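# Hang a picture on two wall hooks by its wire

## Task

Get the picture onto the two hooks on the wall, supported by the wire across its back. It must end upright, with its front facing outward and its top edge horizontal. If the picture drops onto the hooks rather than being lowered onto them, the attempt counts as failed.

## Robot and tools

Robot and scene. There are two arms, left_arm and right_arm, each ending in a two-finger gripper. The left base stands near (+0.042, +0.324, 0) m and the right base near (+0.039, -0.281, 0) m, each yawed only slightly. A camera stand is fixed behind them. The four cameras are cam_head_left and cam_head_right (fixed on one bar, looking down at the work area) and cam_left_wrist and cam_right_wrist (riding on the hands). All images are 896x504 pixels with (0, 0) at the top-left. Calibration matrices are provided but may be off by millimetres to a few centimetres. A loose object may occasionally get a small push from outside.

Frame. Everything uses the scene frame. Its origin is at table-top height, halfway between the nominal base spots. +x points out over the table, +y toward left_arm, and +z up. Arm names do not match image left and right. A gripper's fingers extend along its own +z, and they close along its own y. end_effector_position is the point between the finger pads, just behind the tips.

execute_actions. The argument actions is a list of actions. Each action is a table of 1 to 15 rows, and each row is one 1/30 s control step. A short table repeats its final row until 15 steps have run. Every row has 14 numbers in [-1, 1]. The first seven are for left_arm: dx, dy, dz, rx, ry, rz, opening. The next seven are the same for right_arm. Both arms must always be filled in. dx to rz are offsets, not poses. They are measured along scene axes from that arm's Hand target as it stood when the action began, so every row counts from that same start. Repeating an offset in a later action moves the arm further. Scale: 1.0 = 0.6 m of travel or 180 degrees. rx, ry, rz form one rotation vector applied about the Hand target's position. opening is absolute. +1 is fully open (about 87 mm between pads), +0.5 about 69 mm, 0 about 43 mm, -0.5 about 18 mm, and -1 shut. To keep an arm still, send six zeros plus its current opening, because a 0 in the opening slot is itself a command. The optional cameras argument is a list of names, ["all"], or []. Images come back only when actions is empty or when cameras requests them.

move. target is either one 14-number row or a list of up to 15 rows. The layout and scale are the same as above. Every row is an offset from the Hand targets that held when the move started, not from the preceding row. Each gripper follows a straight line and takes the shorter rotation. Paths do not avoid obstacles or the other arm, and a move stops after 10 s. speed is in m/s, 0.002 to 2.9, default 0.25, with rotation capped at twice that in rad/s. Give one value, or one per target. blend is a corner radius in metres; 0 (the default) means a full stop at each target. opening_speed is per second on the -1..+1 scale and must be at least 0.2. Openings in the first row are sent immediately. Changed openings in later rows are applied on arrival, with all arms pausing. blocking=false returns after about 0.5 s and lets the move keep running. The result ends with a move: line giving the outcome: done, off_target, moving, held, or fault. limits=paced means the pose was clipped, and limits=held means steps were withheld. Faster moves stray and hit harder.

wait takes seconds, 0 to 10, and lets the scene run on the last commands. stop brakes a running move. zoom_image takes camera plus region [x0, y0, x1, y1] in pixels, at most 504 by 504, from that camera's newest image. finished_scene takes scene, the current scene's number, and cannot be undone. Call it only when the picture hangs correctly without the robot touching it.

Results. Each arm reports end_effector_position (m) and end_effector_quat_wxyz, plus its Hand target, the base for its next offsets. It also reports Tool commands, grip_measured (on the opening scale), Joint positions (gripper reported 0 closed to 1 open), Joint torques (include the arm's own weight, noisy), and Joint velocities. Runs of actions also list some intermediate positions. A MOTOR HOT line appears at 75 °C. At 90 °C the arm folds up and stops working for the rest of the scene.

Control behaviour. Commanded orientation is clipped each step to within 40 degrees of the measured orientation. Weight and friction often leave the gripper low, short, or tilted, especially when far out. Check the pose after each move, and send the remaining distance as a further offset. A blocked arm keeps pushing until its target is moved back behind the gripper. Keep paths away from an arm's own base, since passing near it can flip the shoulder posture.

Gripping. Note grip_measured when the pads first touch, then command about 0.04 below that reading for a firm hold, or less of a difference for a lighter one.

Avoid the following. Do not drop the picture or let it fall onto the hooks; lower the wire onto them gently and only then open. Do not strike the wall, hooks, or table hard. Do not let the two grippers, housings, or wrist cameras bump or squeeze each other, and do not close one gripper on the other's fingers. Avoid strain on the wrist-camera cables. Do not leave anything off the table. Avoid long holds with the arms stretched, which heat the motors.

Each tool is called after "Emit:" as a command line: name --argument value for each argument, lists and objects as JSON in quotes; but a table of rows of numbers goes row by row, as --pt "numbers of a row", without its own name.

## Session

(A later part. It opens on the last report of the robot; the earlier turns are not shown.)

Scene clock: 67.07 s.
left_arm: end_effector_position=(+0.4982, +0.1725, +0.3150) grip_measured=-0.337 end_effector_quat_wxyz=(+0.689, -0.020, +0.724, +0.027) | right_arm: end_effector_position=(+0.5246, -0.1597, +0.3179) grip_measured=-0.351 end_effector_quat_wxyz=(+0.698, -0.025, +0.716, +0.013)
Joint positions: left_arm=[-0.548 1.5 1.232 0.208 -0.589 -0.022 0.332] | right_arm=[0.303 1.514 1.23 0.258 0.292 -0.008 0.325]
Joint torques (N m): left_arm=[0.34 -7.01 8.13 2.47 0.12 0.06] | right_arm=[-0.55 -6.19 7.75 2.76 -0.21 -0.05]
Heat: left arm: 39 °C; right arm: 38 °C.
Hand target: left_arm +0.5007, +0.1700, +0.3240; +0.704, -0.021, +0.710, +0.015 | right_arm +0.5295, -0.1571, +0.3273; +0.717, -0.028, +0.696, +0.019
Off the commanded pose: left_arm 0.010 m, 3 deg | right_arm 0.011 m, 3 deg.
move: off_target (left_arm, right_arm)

Emit:
move --target '[0, 0, -0.018, 0, 0, 0, -1, 0, 0, -0.018, 0, 0, 0, -1]' --speed 0.03 --cameras '["all"]'

Scene clock: 68.53 s.
left_arm: end_effector_position=(+0.4984, +0.1730, +0.3126) grip_measured=-0.337 end_effector_quat_wxyz=(+0.697, -0.022, +0.716, +0.026) | right_arm: end_effector_position=(+0.5246, -0.1599, +0.3163) grip_measured=-0.353 end_effector_quat_wxyz=(+0.708, -0.023, +0.706, +0.015)
Joint positions: left_arm=[-0.548 1.497 1.195 0.27 -0.591 -0.012 0.332] | right_arm=[0.303 1.511 1.193 0.32 0.292 -0.013 0.324]
Joint torques (N m): left_arm=[0.31 -6.42 7.75 2.33 0.17 -0.05] | right_arm=[-0.55 -5.53 7.5 2.58 -0.21 -0.01]
Heat: left arm: 39 °C; right arm: 38 °C.
Hand target: left_arm +0.5007, +0.1701, +0.3131; +0.704, -0.022, +0.710, +0.015 | right_arm +0.5295, -0.1571, +0.3167; +0.717, -0.028, +0.696, +0.019
Off the commanded pose: left_arm 0.004 m, 2 deg | right_arm 0.006 m, 2 deg.
move: done
camera_calibration:
cam_left_wrist: T_world_to_cam=[[0.0904435, -0.995901, 0.000531647, 0.124443], [-0.787896, -0.0718798, -0.611599, 0.616808], [0.609131, 0.0548963, -0.791168, 0.0771442], [0, 0, 0, 1]] pos_world=[0.427734, 0.164034, 0.438207]
cam_right_wrist: T_world_to_cam=[[0.0694302, -0.997056, 0.03253, -0.207622], [-0.734214, -0.0731486, -0.674966, 0.611746], [0.675358, 0.022979, -0.737132, 0.0282846], [0, 0, 0, 1]] pos_world=[0.444465, -0.162912, 0.440511]

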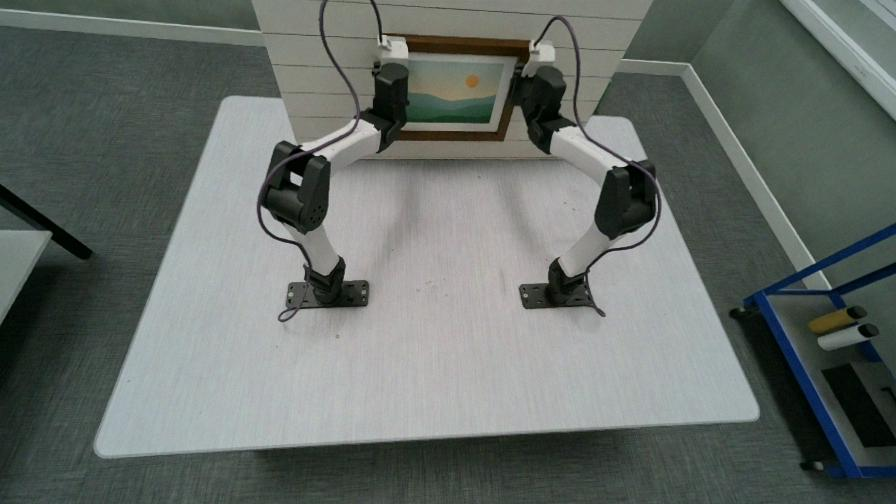

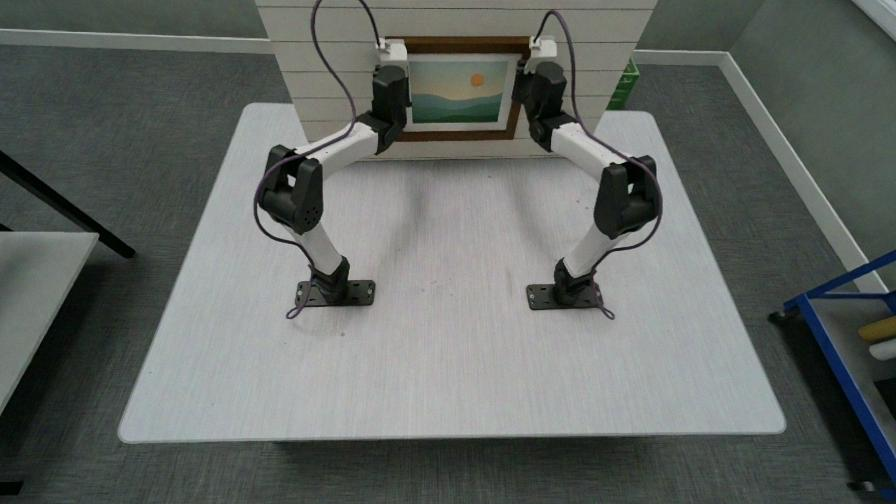

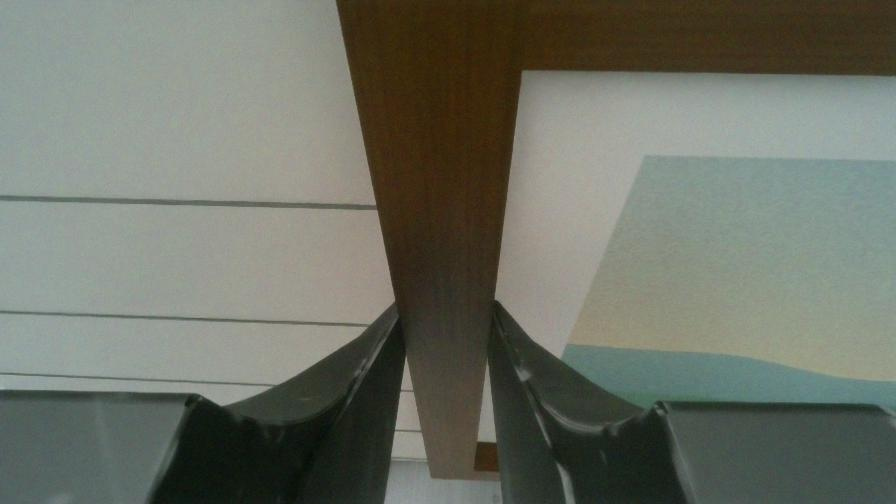

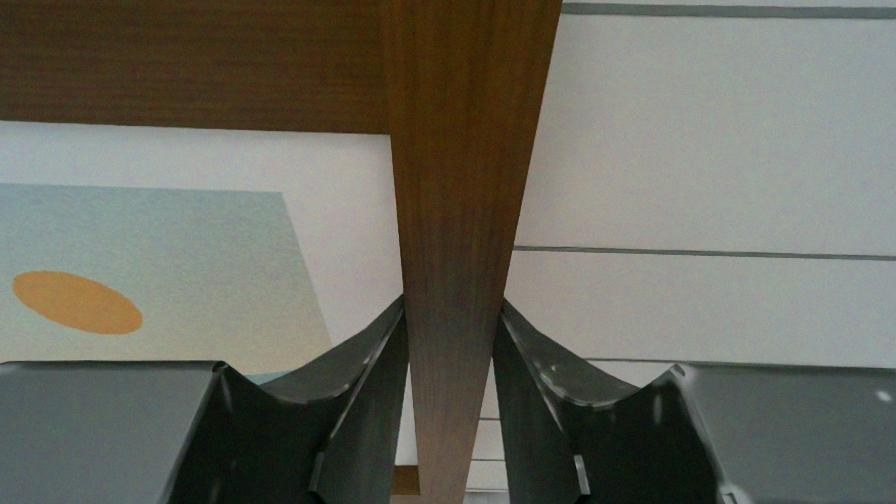

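Emit:
move --target '[-0.025, 0, -0.004, 0, 0, 0, -1, -0.025, 0, -0.004, 0, 0, 0, -1]' --speed 0.04

Emit:
move --target '[-0.015, 0, 0, 0, 0, 0, -1, -0.015, 0, 0, 0, 0, 0, -1]' --speed 0.04

Scene clock: 70.93 s.
left_arm: end_effector_position=(+0.4921, +0.1704, +0.3097) grip_measured=-0.338 end_effector_quat_wxyz=(+0.703, -0.021, +0.710, +0.017) | right_arm: end_effector_position=(+0.5192, -0.1596, +0.3141) grip_measured=-0.355 end_effector_quat_wxyz=(+0.716, -0.022, +0.697, +0.019)
Joint positions: left_arm=[-0.558 1.474 1.146 0.316 -0.587 -0.012 0.331] | right_arm=[0.307 1.49 1.14 0.379 0.292 -0.013 0.322]
Joint torques (N m): left_arm=[-0.84 -8.54 7.24 1.92 -0.13 -0.04] | right_arm=[0.5 -7.87 6.94 2.01 -0.07 0]
Heat: left arm: 39 °C; right arm: 38 °C.
Hand target: left_arm +0.4856, +0.1700, +0.3108; +0.704, -0.022, +0.710, +0.015 | right_arm +0.5144, -0.1571, +0.3142; +0.717, -0.028, +0.696, +0.020
Off the commanded pose: left_arm 0.006 m, 0 deg | right_arm 0.005 m, 1 deg.
move: done

Scene clock: 71.67 s.
left_arm: end_effector_position=(+0.4842, +0.1700, +0.3105) grip_measured=-0.338 end_effector_quat_wxyz=(+0.705, -0.021, +0.709, +0.015) | right_arm: end_effector_position=(+0.5118, -0.1594, +0.3156) grip_measured=-0.355 end_effector_quat_wxyz=(+0.719, -0.023, +0.694, +0.021)
Joint positions: left_arm=[-0.571 1.448 1.121 0.319 -0.598 -0.012 0.331] | right_arm=[0.313 1.462 1.113 0.386 0.294 -0.015 0.322]
Joint torques (N m): left_arm=[-0.96 -8.51 7.23 1.85 -0.17 -0.05] | right_arm=[0.85 -7.94 6.8 1.91 -0.01 0.01]
Heat: left arm: 39 °C; right arm: 38 °C.
Hand target: left_arm +0.4767, +0.1701, +0.3107; +0.704, -0.022, +0.710, +0.015 | right_arm +0.5054, -0.1570, +0.3142; +0.717, -0.028, +0.696, +0.020
Off the commanded pose: left_arm 0.008 m, 0 deg | right_arm 0.007 m, 1 deg.
move: done

Emit:
move --target '[-0.02, 0, 0, 0, 0, 0, -1, -0.02, 0, 0, 0, 0, 0, -1]' --speed 0.04 --cameras '["all"]'

Scene clock: 73.60 s.
left_arm: end_effector_position=(+0.4734, +0.1699, +0.3129) grip_measured=-0.338 end_effector_quat_wxyz=(+0.708, -0.022, +0.706, +0.013) | right_arm: end_effector_position=(+0.5011, -0.1594, +0.3191) grip_measured=-0.356 end_effector_quat_wxyz=(+0.723, -0.023, +0.690, +0.021)
Joint positions: left_arm=[-0.589 1.41 1.09 0.322 -0.614 -0.012 0.331] | right_arm=[0.326 1.422 1.079 0.392 0.306 -0.02 0.322]
Joint torques (N m): left_arm=[-1.28 -8.31 7.06 1.76 -0.22 -0.05] | right_arm=[1.01 -7.72 6.52 1.77 0.02 0.05]
Heat: left arm: 39 °C; right arm: 38 °C.
Hand target: left_arm +0.4647, +0.1700, +0.3106; +0.704, -0.021, +0.710, +0.015 | right_arm +0.4935, -0.1570, +0.3142; +0.717, -0.028, +0.696, +0.020
Off the commanded pose: left_arm 0.009 m, 1 deg | right_arm 0.009 m, 1 deg.
move: done
camera_calibration:
cam_left_wrist: T_world_to_cam=[[0.0714941, -0.997239, 0.0200601, 0.126667], [-0.771011, -0.0680122, -0.633179, 0.595186], [0.632795, 0.029802, -0.773745, 0.0804359], [0, 0, 0, 1]] pos_world=[0.39894, 0.1644, 0.436555]
cam_right_wrist: T_world_to_cam=[[0.0771158, -0.996679, 0.0261675, -0.207432], [-0.702713, -0.0729519, -0.707724, 0.591087], [0.707282, 0.0361884, -0.706004, 0.0223429], [0, 0, 0, 1]] pos_world=[0.415558, -0.164431, 0.439529]

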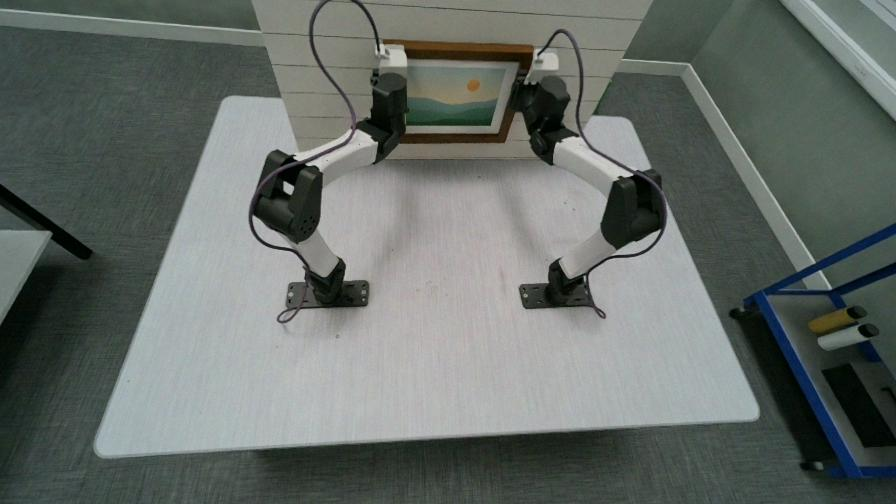

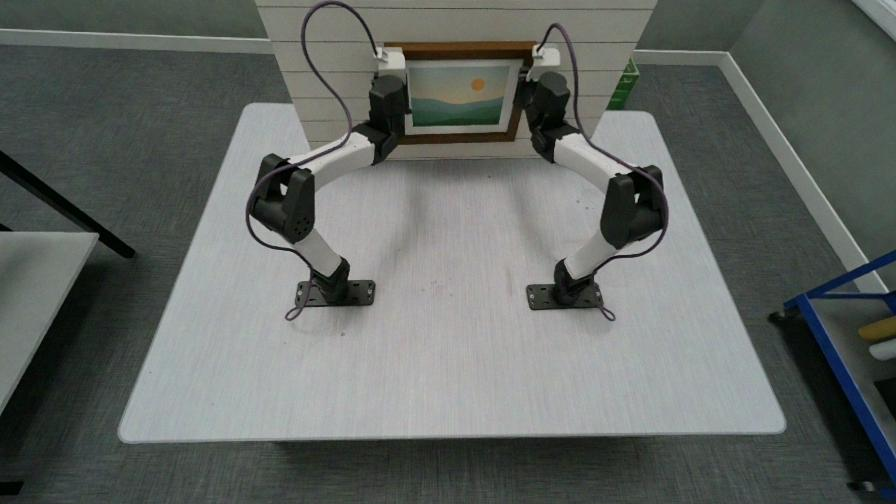

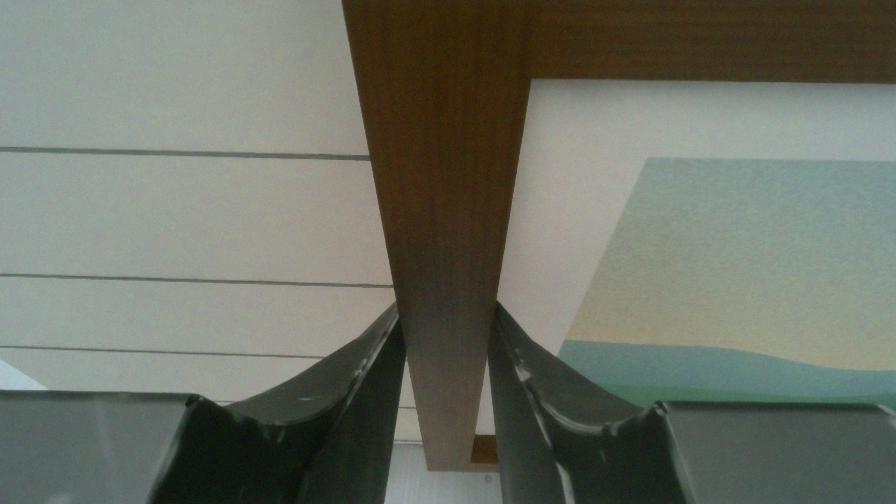

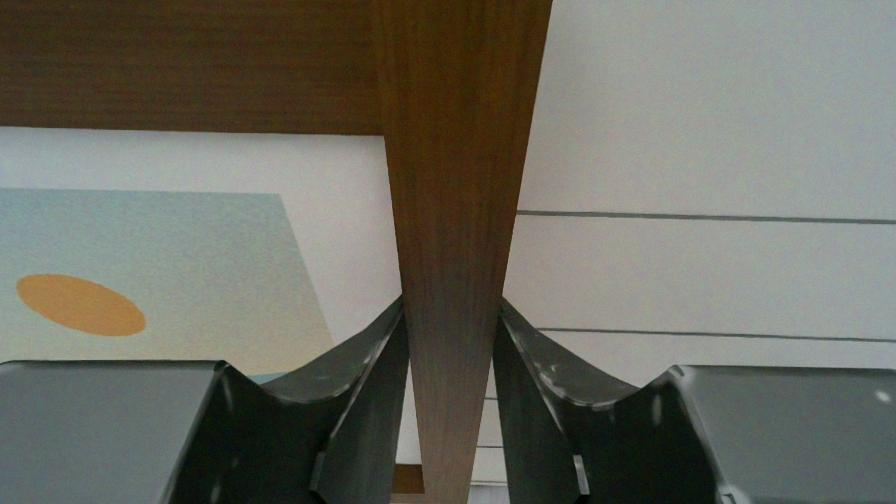

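Emit:
move --pt "0.04 0 -0.01 0 0 0 -1 0.04 0 -0.015 0 0 0 -1" --pt "0.04 0 -0.025 0 0 0 -1 0.04 0 -0.03 0 0 0 -1" --speed 0.04 --cameras '["all"]'

Scene clock: 76.00 s.
left_arm: end_effector_position=(+0.4857, +0.1701, +0.3080) grip_measured=-0.338 end_effector_quat_wxyz=(+0.710, -0.023, +0.704, +0.012) | right_arm: end_effector_position=(+0.5130, -0.1591, +0.3146) grip_measured=-0.356 end_effector_quat_wxyz=(+0.729, -0.019, +0.684, +0.020)
Joint positions: left_arm=[-0.568 1.451 1.099 0.362 -0.593 -0.011 0.331] | right_arm=[0.317 1.469 1.087 0.448 0.304 -0.021 0.322]
Joint torques (N m): left_arm=[0.42 -4.74 7.3 2.06 -0.01 -0.05] | right_arm=[-0.76 -4.38 6.71 2.05 -0.22 0.07]
Heat: left arm: 38 °C; right arm: 37 °C.
Hand target: left_arm +0.4887, +0.1700, +0.2955; +0.704, -0.021, +0.710, +0.015 | right_arm +0.5175, -0.1571, +0.2963; +0.717, -0.028, +0.696, +0.019
Off the commanded pose: left_arm 0.013 m, 1 deg | right_arm 0.019 m, 2 deg.
move: off_target (left_arm, right_arm)
camera_calibration:
cam_left_wrist: T_world_to_cam=[[0.0717577, -0.997131, 0.0241017, 0.124679], [-0.766856, -0.0706054, -0.637924, 0.601454], [0.637795, 0.0272934, -0.769722, 0.0655934], [0, 0, 0, 1]] pos_world=[0.410447, 0.164997, 0.431166]
cam_right_wrist: T_world_to_cam=[[0.0694495, -0.997332, 0.0224989, -0.202999], [-0.692749, -0.0644439, -0.718293, 0.595822], [0.717827, 0.034299, -0.695376, 0.0016675], [0, 0, 0, 1]] pos_world=[0.425656, -0.164118, 0.433702]

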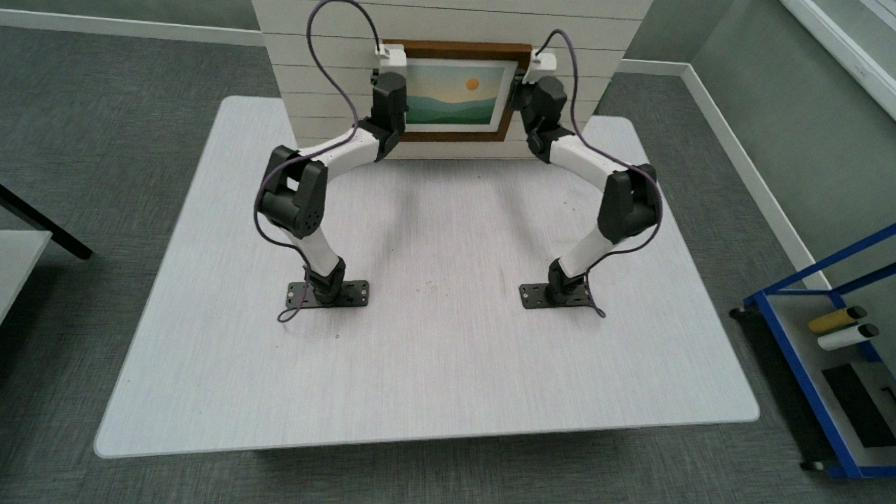

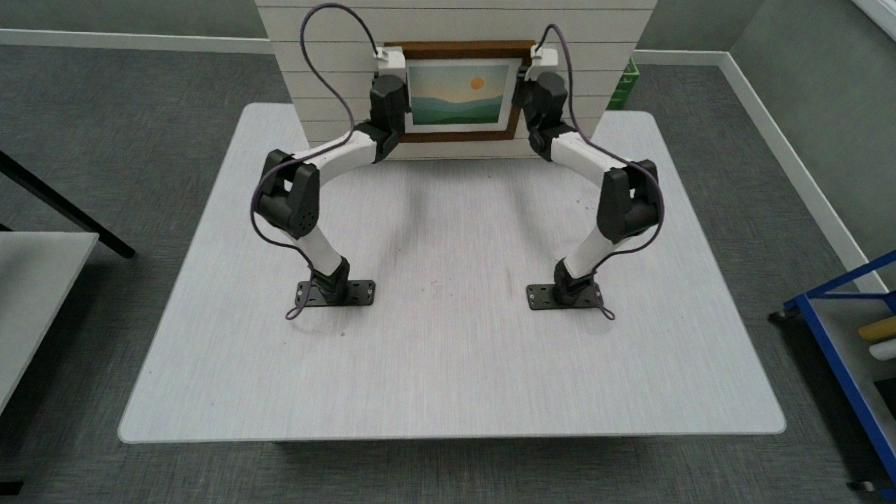

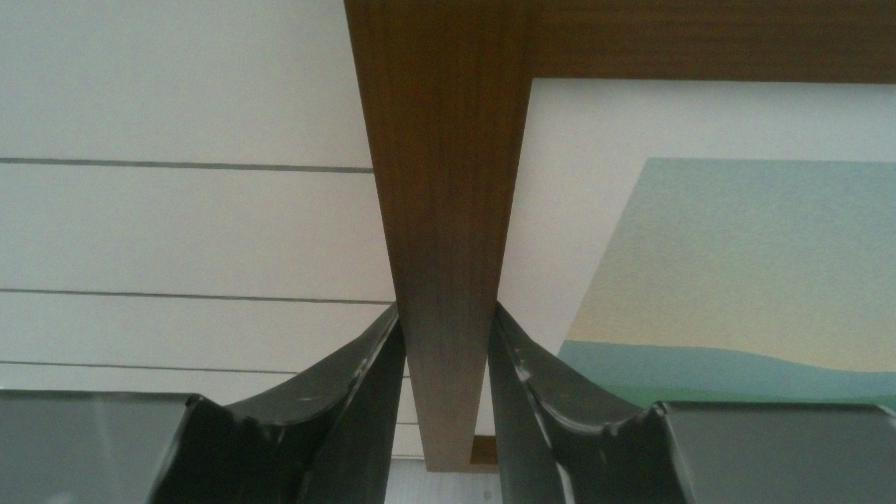

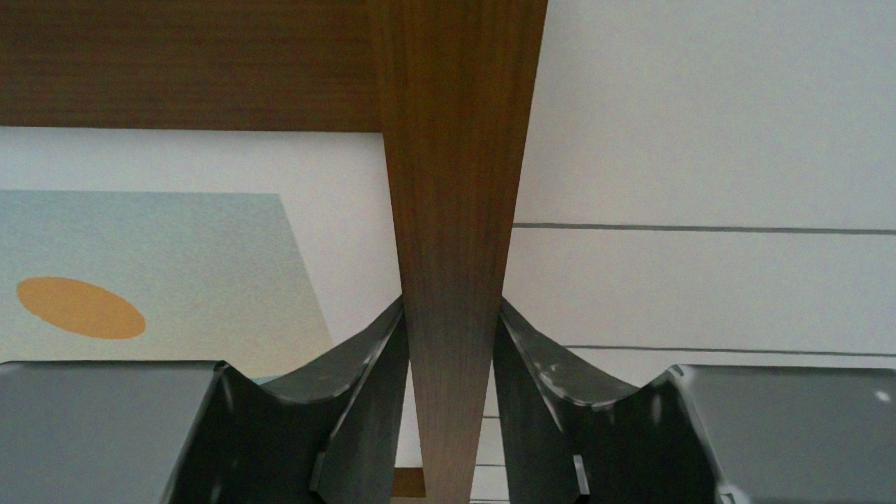

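Emit:
move --pt "0.02 0 0.015 0 0 0 -1 0.02 0 0.005 0 0 0 -1" --pt "0.028 0 0.005 0 0 0 -1 0.028 0 -0.01 0 0 0 -1" --speed 0.04

Scene clock: 78.27 s.
left_arm: end_effector_position=(+0.4977, +0.1712, +0.3082) grip_measured=-0.338 end_effector_quat_wxyz=(+0.711, -0.025, +0.703, +0.013) | right_arm: end_effector_position=(+0.5243, -0.1613, +0.3145) grip_measured=-0.356 end_effector_quat_wxyz=(+0.734, -0.016, +0.679, +0.018)
Joint positions: left_arm=[-0.547 1.49 1.132 0.372 -0.576 -0.01 0.331] | right_arm=[0.303 1.51 1.107 0.485 0.297 -0.023 0.322]
Joint torques (N m): left_arm=[0.9 -3.77 9.74 1.9 0.09 -0.05] | right_arm=[-1.01 -3.02 8.03 1.94 -0.32 0.1]
Heat: left arm: 38 °C; right arm: 37 °C.
Hand target: left_arm +0.5055, +0.1701, +0.2987; +0.704, -0.021, +0.710, +0.015 | right_arm +0.5343, -0.1570, +0.2903; +0.717, -0.028, +0.696, +0.020
Off the commanded pose: left_arm 0.012 m, 1 deg | right_arm 0.027 m, 3 deg.
move: off_target (left_arm, right_arm)

Emit:
move --pt "-0.008 0 0.0 0 0 0 -1 -0.008 0 0.015 0 0 0 -1" --pt "-0.008 0 0.0 0 0 0 -0.1 -0.008 0 0.015 0 0 0 -0.1" --speed 0.04 --opening_speed 0.3 --cameras '["all"]'

Scene clock: 83.13 s.
left_arm: end_effector_position=(+0.4978, +0.1711, +0.3071) grip_measured=-0.100 end_effector_quat_wxyz=(+0.710, -0.024, +0.704, +0.013) | right_arm: end_effector_position=(+0.5243, -0.1611, +0.3038) grip_measured=-0.100 end_effector_quat_wxyz=(+0.721, -0.021, +0.692, +0.014)
Joint positions: left_arm=[-0.547 1.491 1.132 0.37 -0.575 -0.01 0.45] | right_arm=[0.303 1.514 1.107 0.45 0.296 -0.023 0.45]
Joint torques (N m): left_arm=[0.24 -5.26 8.57 1.92 0 -0.05] | right_arm=[-0.55 -4.98 9.81 1.95 -0.26 0.1]
Heat: left arm: 38 °C; right arm: 38 °C.
Hand target: left_arm +0.5007, +0.1700, +0.2987; +0.704, -0.021, +0.710, +0.015 | right_arm +0.5295, -0.1570, +0.2992; +0.717, -0.028, +0.696, +0.020
Off the commanded pose: left_arm 0.009 m, 1 deg | right_arm 0.008 m, 1 deg.
move: done; target 2's new opening was sent with right_arm's hand 0.016 m and 3 deg from that target
camera_calibration:
cam_left_wrist: T_world_to_cam=[[0.0747899, -0.996931, 0.0231245, 0.123637], [-0.76661, -0.0723107, -0.638029, 0.610499], [0.637743, 0.0299907, -0.769665, 0.0567881], [0, 0, 0, 1]] pos_world=[0.422551, 0.165701, 0.430364]
cam_right_wrist: T_world_to_cam=[[0.0641256, -0.997443, 0.0315651, -0.205473], [-0.707946, -0.0677613, -0.703008, 0.598575], [0.703349, 0.0227344, -0.710481, -0.00358784], [0, 0, 0, 1]] pos_world=[0.439459, -0.164305, 0.42474]

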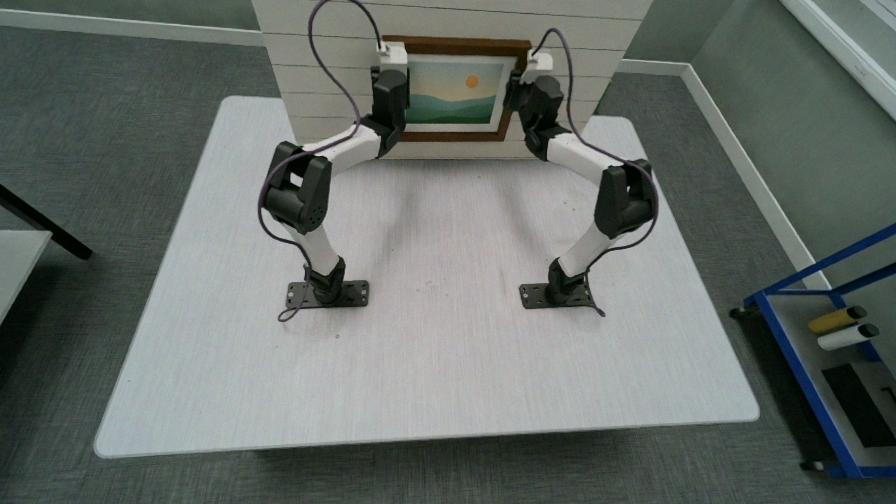

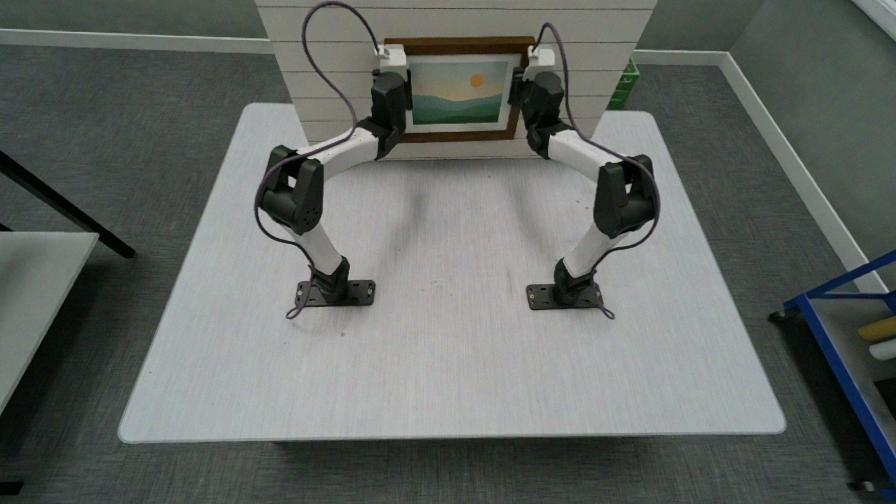

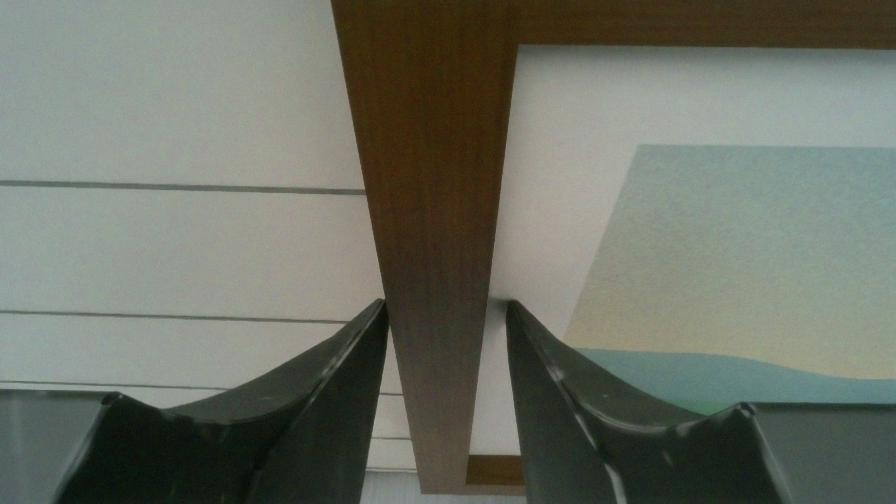

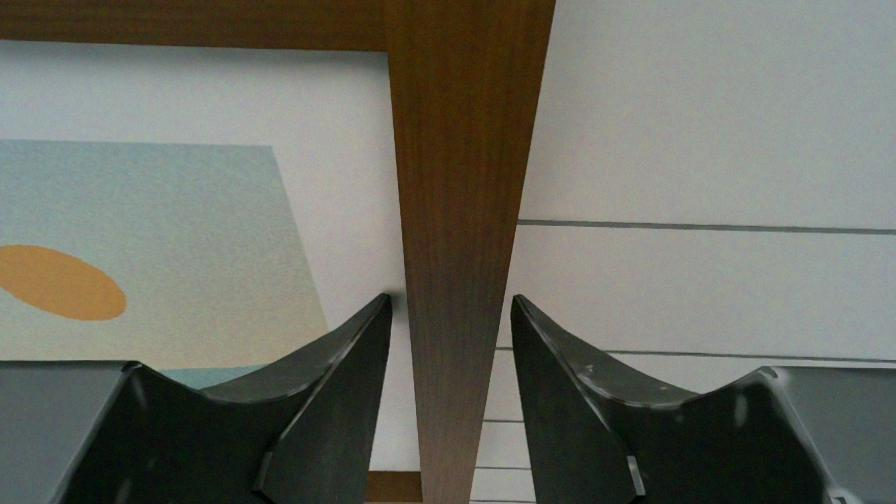

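Emit:
move --pt "0 0.003 0 0 0 0 0.5 0 -0.003 0 0 0 0 0.5" --pt "-0.15 0.003 0 0 0 0 0.5 -0.15 -0.003 0 0 0 0 0.5" --pt "-0.25 0.12 -0.1 0 0 0 0.5 -0.25 -0.12 -0.1 0 0 0 0.5" --speed '[0.05, 0.07, 0.2]' --opening_speed 0.5 --cameras '["all"]'

Emit:
zoom_image --camera "cam_head_right" --region '[360, 10, 560, 160]'

Scene clock: 88.63 s.
left_arm: end_effector_position=(+0.3510, +0.2396, +0.2398) grip_measured=+0.500 end_effector_quat_wxyz=(+0.703, -0.018, +0.710, +0.016) | right_arm: end_effector_position=(+0.3801, -0.2305, +0.2363) grip_measured=+0.500 end_effector_quat_wxyz=(+0.711, -0.026, +0.703, +0.011)
Joint positions: left_arm=[-0.629 0.808 0.487 0.309 -0.651 -0.01 0.75] | right_arm=[0.204 0.857 0.467 0.4 0.194 -0.023 0.75]
Joint torques (N m): left_arm=[0.85 -1.83 8.06 1.94 -0.01 -0.06] | right_arm=[-0.94 -1.94 7.51 2.25 -0.24 0.11]
Heat: left arm: 38 °C; right arm: 38 °C.
Hand target: left_arm +0.3507, +0.2421, +0.2387; +0.704, -0.021, +0.710, +0.015 | right_arm +0.3795, -0.2291, +0.2392; +0.717, -0.028, +0.696, +0.020
Off the commanded pose: left_arm 0.003 m, 0 deg | right_arm 0.003 m, 1 deg.
move: done
camera_calibration:
cam_left_wrist: T_world_to_cam=[[0.0698051, -0.997511, 0.00996844, 0.209489], [-0.778745, -0.0607358, -0.624394, 0.458155], [0.623445, 0.035823, -0.781046, 0.102877], [0, 0, 0, 1]] pos_world=[0.278024, 0.233109, 0.364332]
cam_right_wrist: T_world_to_cam=[[0.0679345, -0.996821, 0.0416252, -0.26696], [-0.728659, -0.0780716, -0.680413, 0.444576], [0.681499, 0.0158929, -0.731646, 0.0632663], [0, 0, 0, 1]] pos_world=[0.298964, -0.232408, 0.359896]

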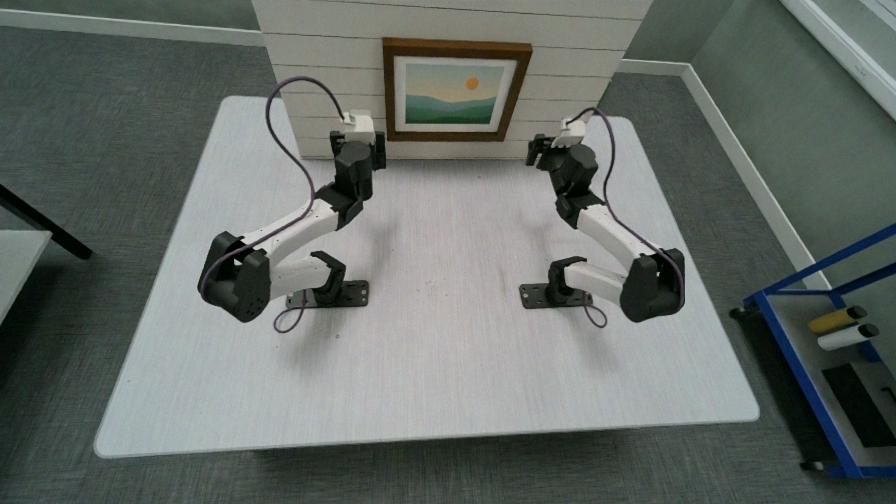

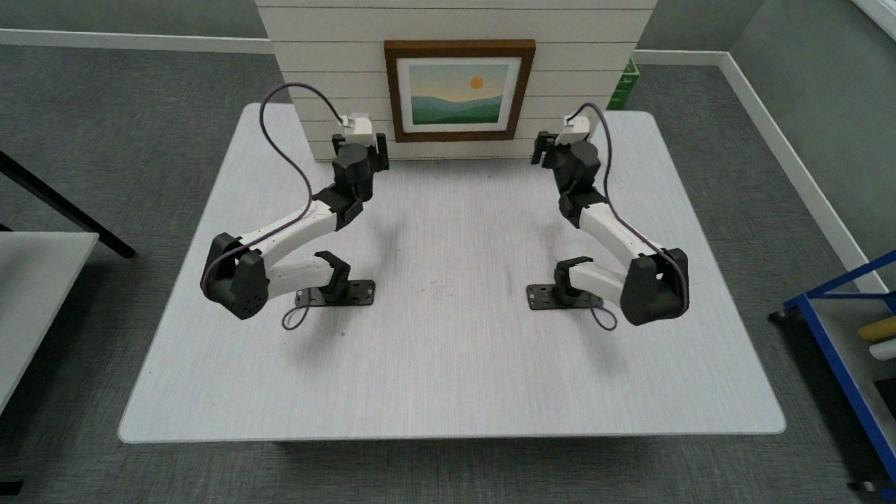

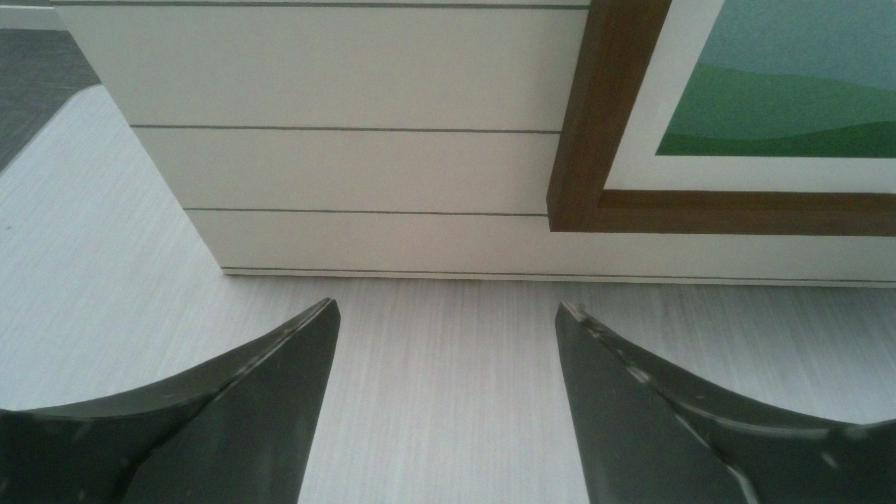

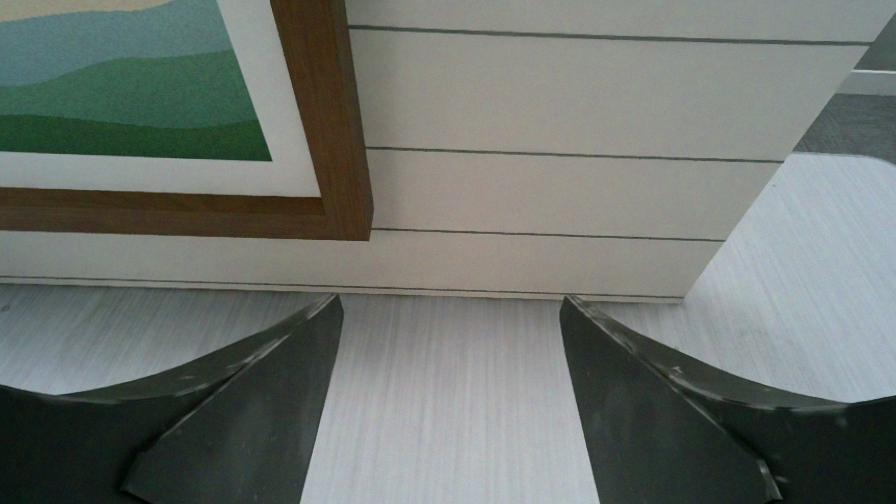

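Scaled by 2.520.

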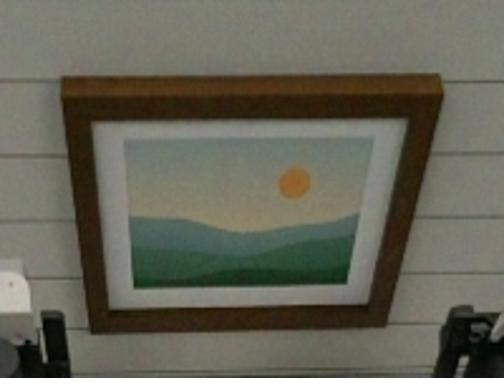

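Emit:
finished_scene --scene 1

The scene is finished: the task was done.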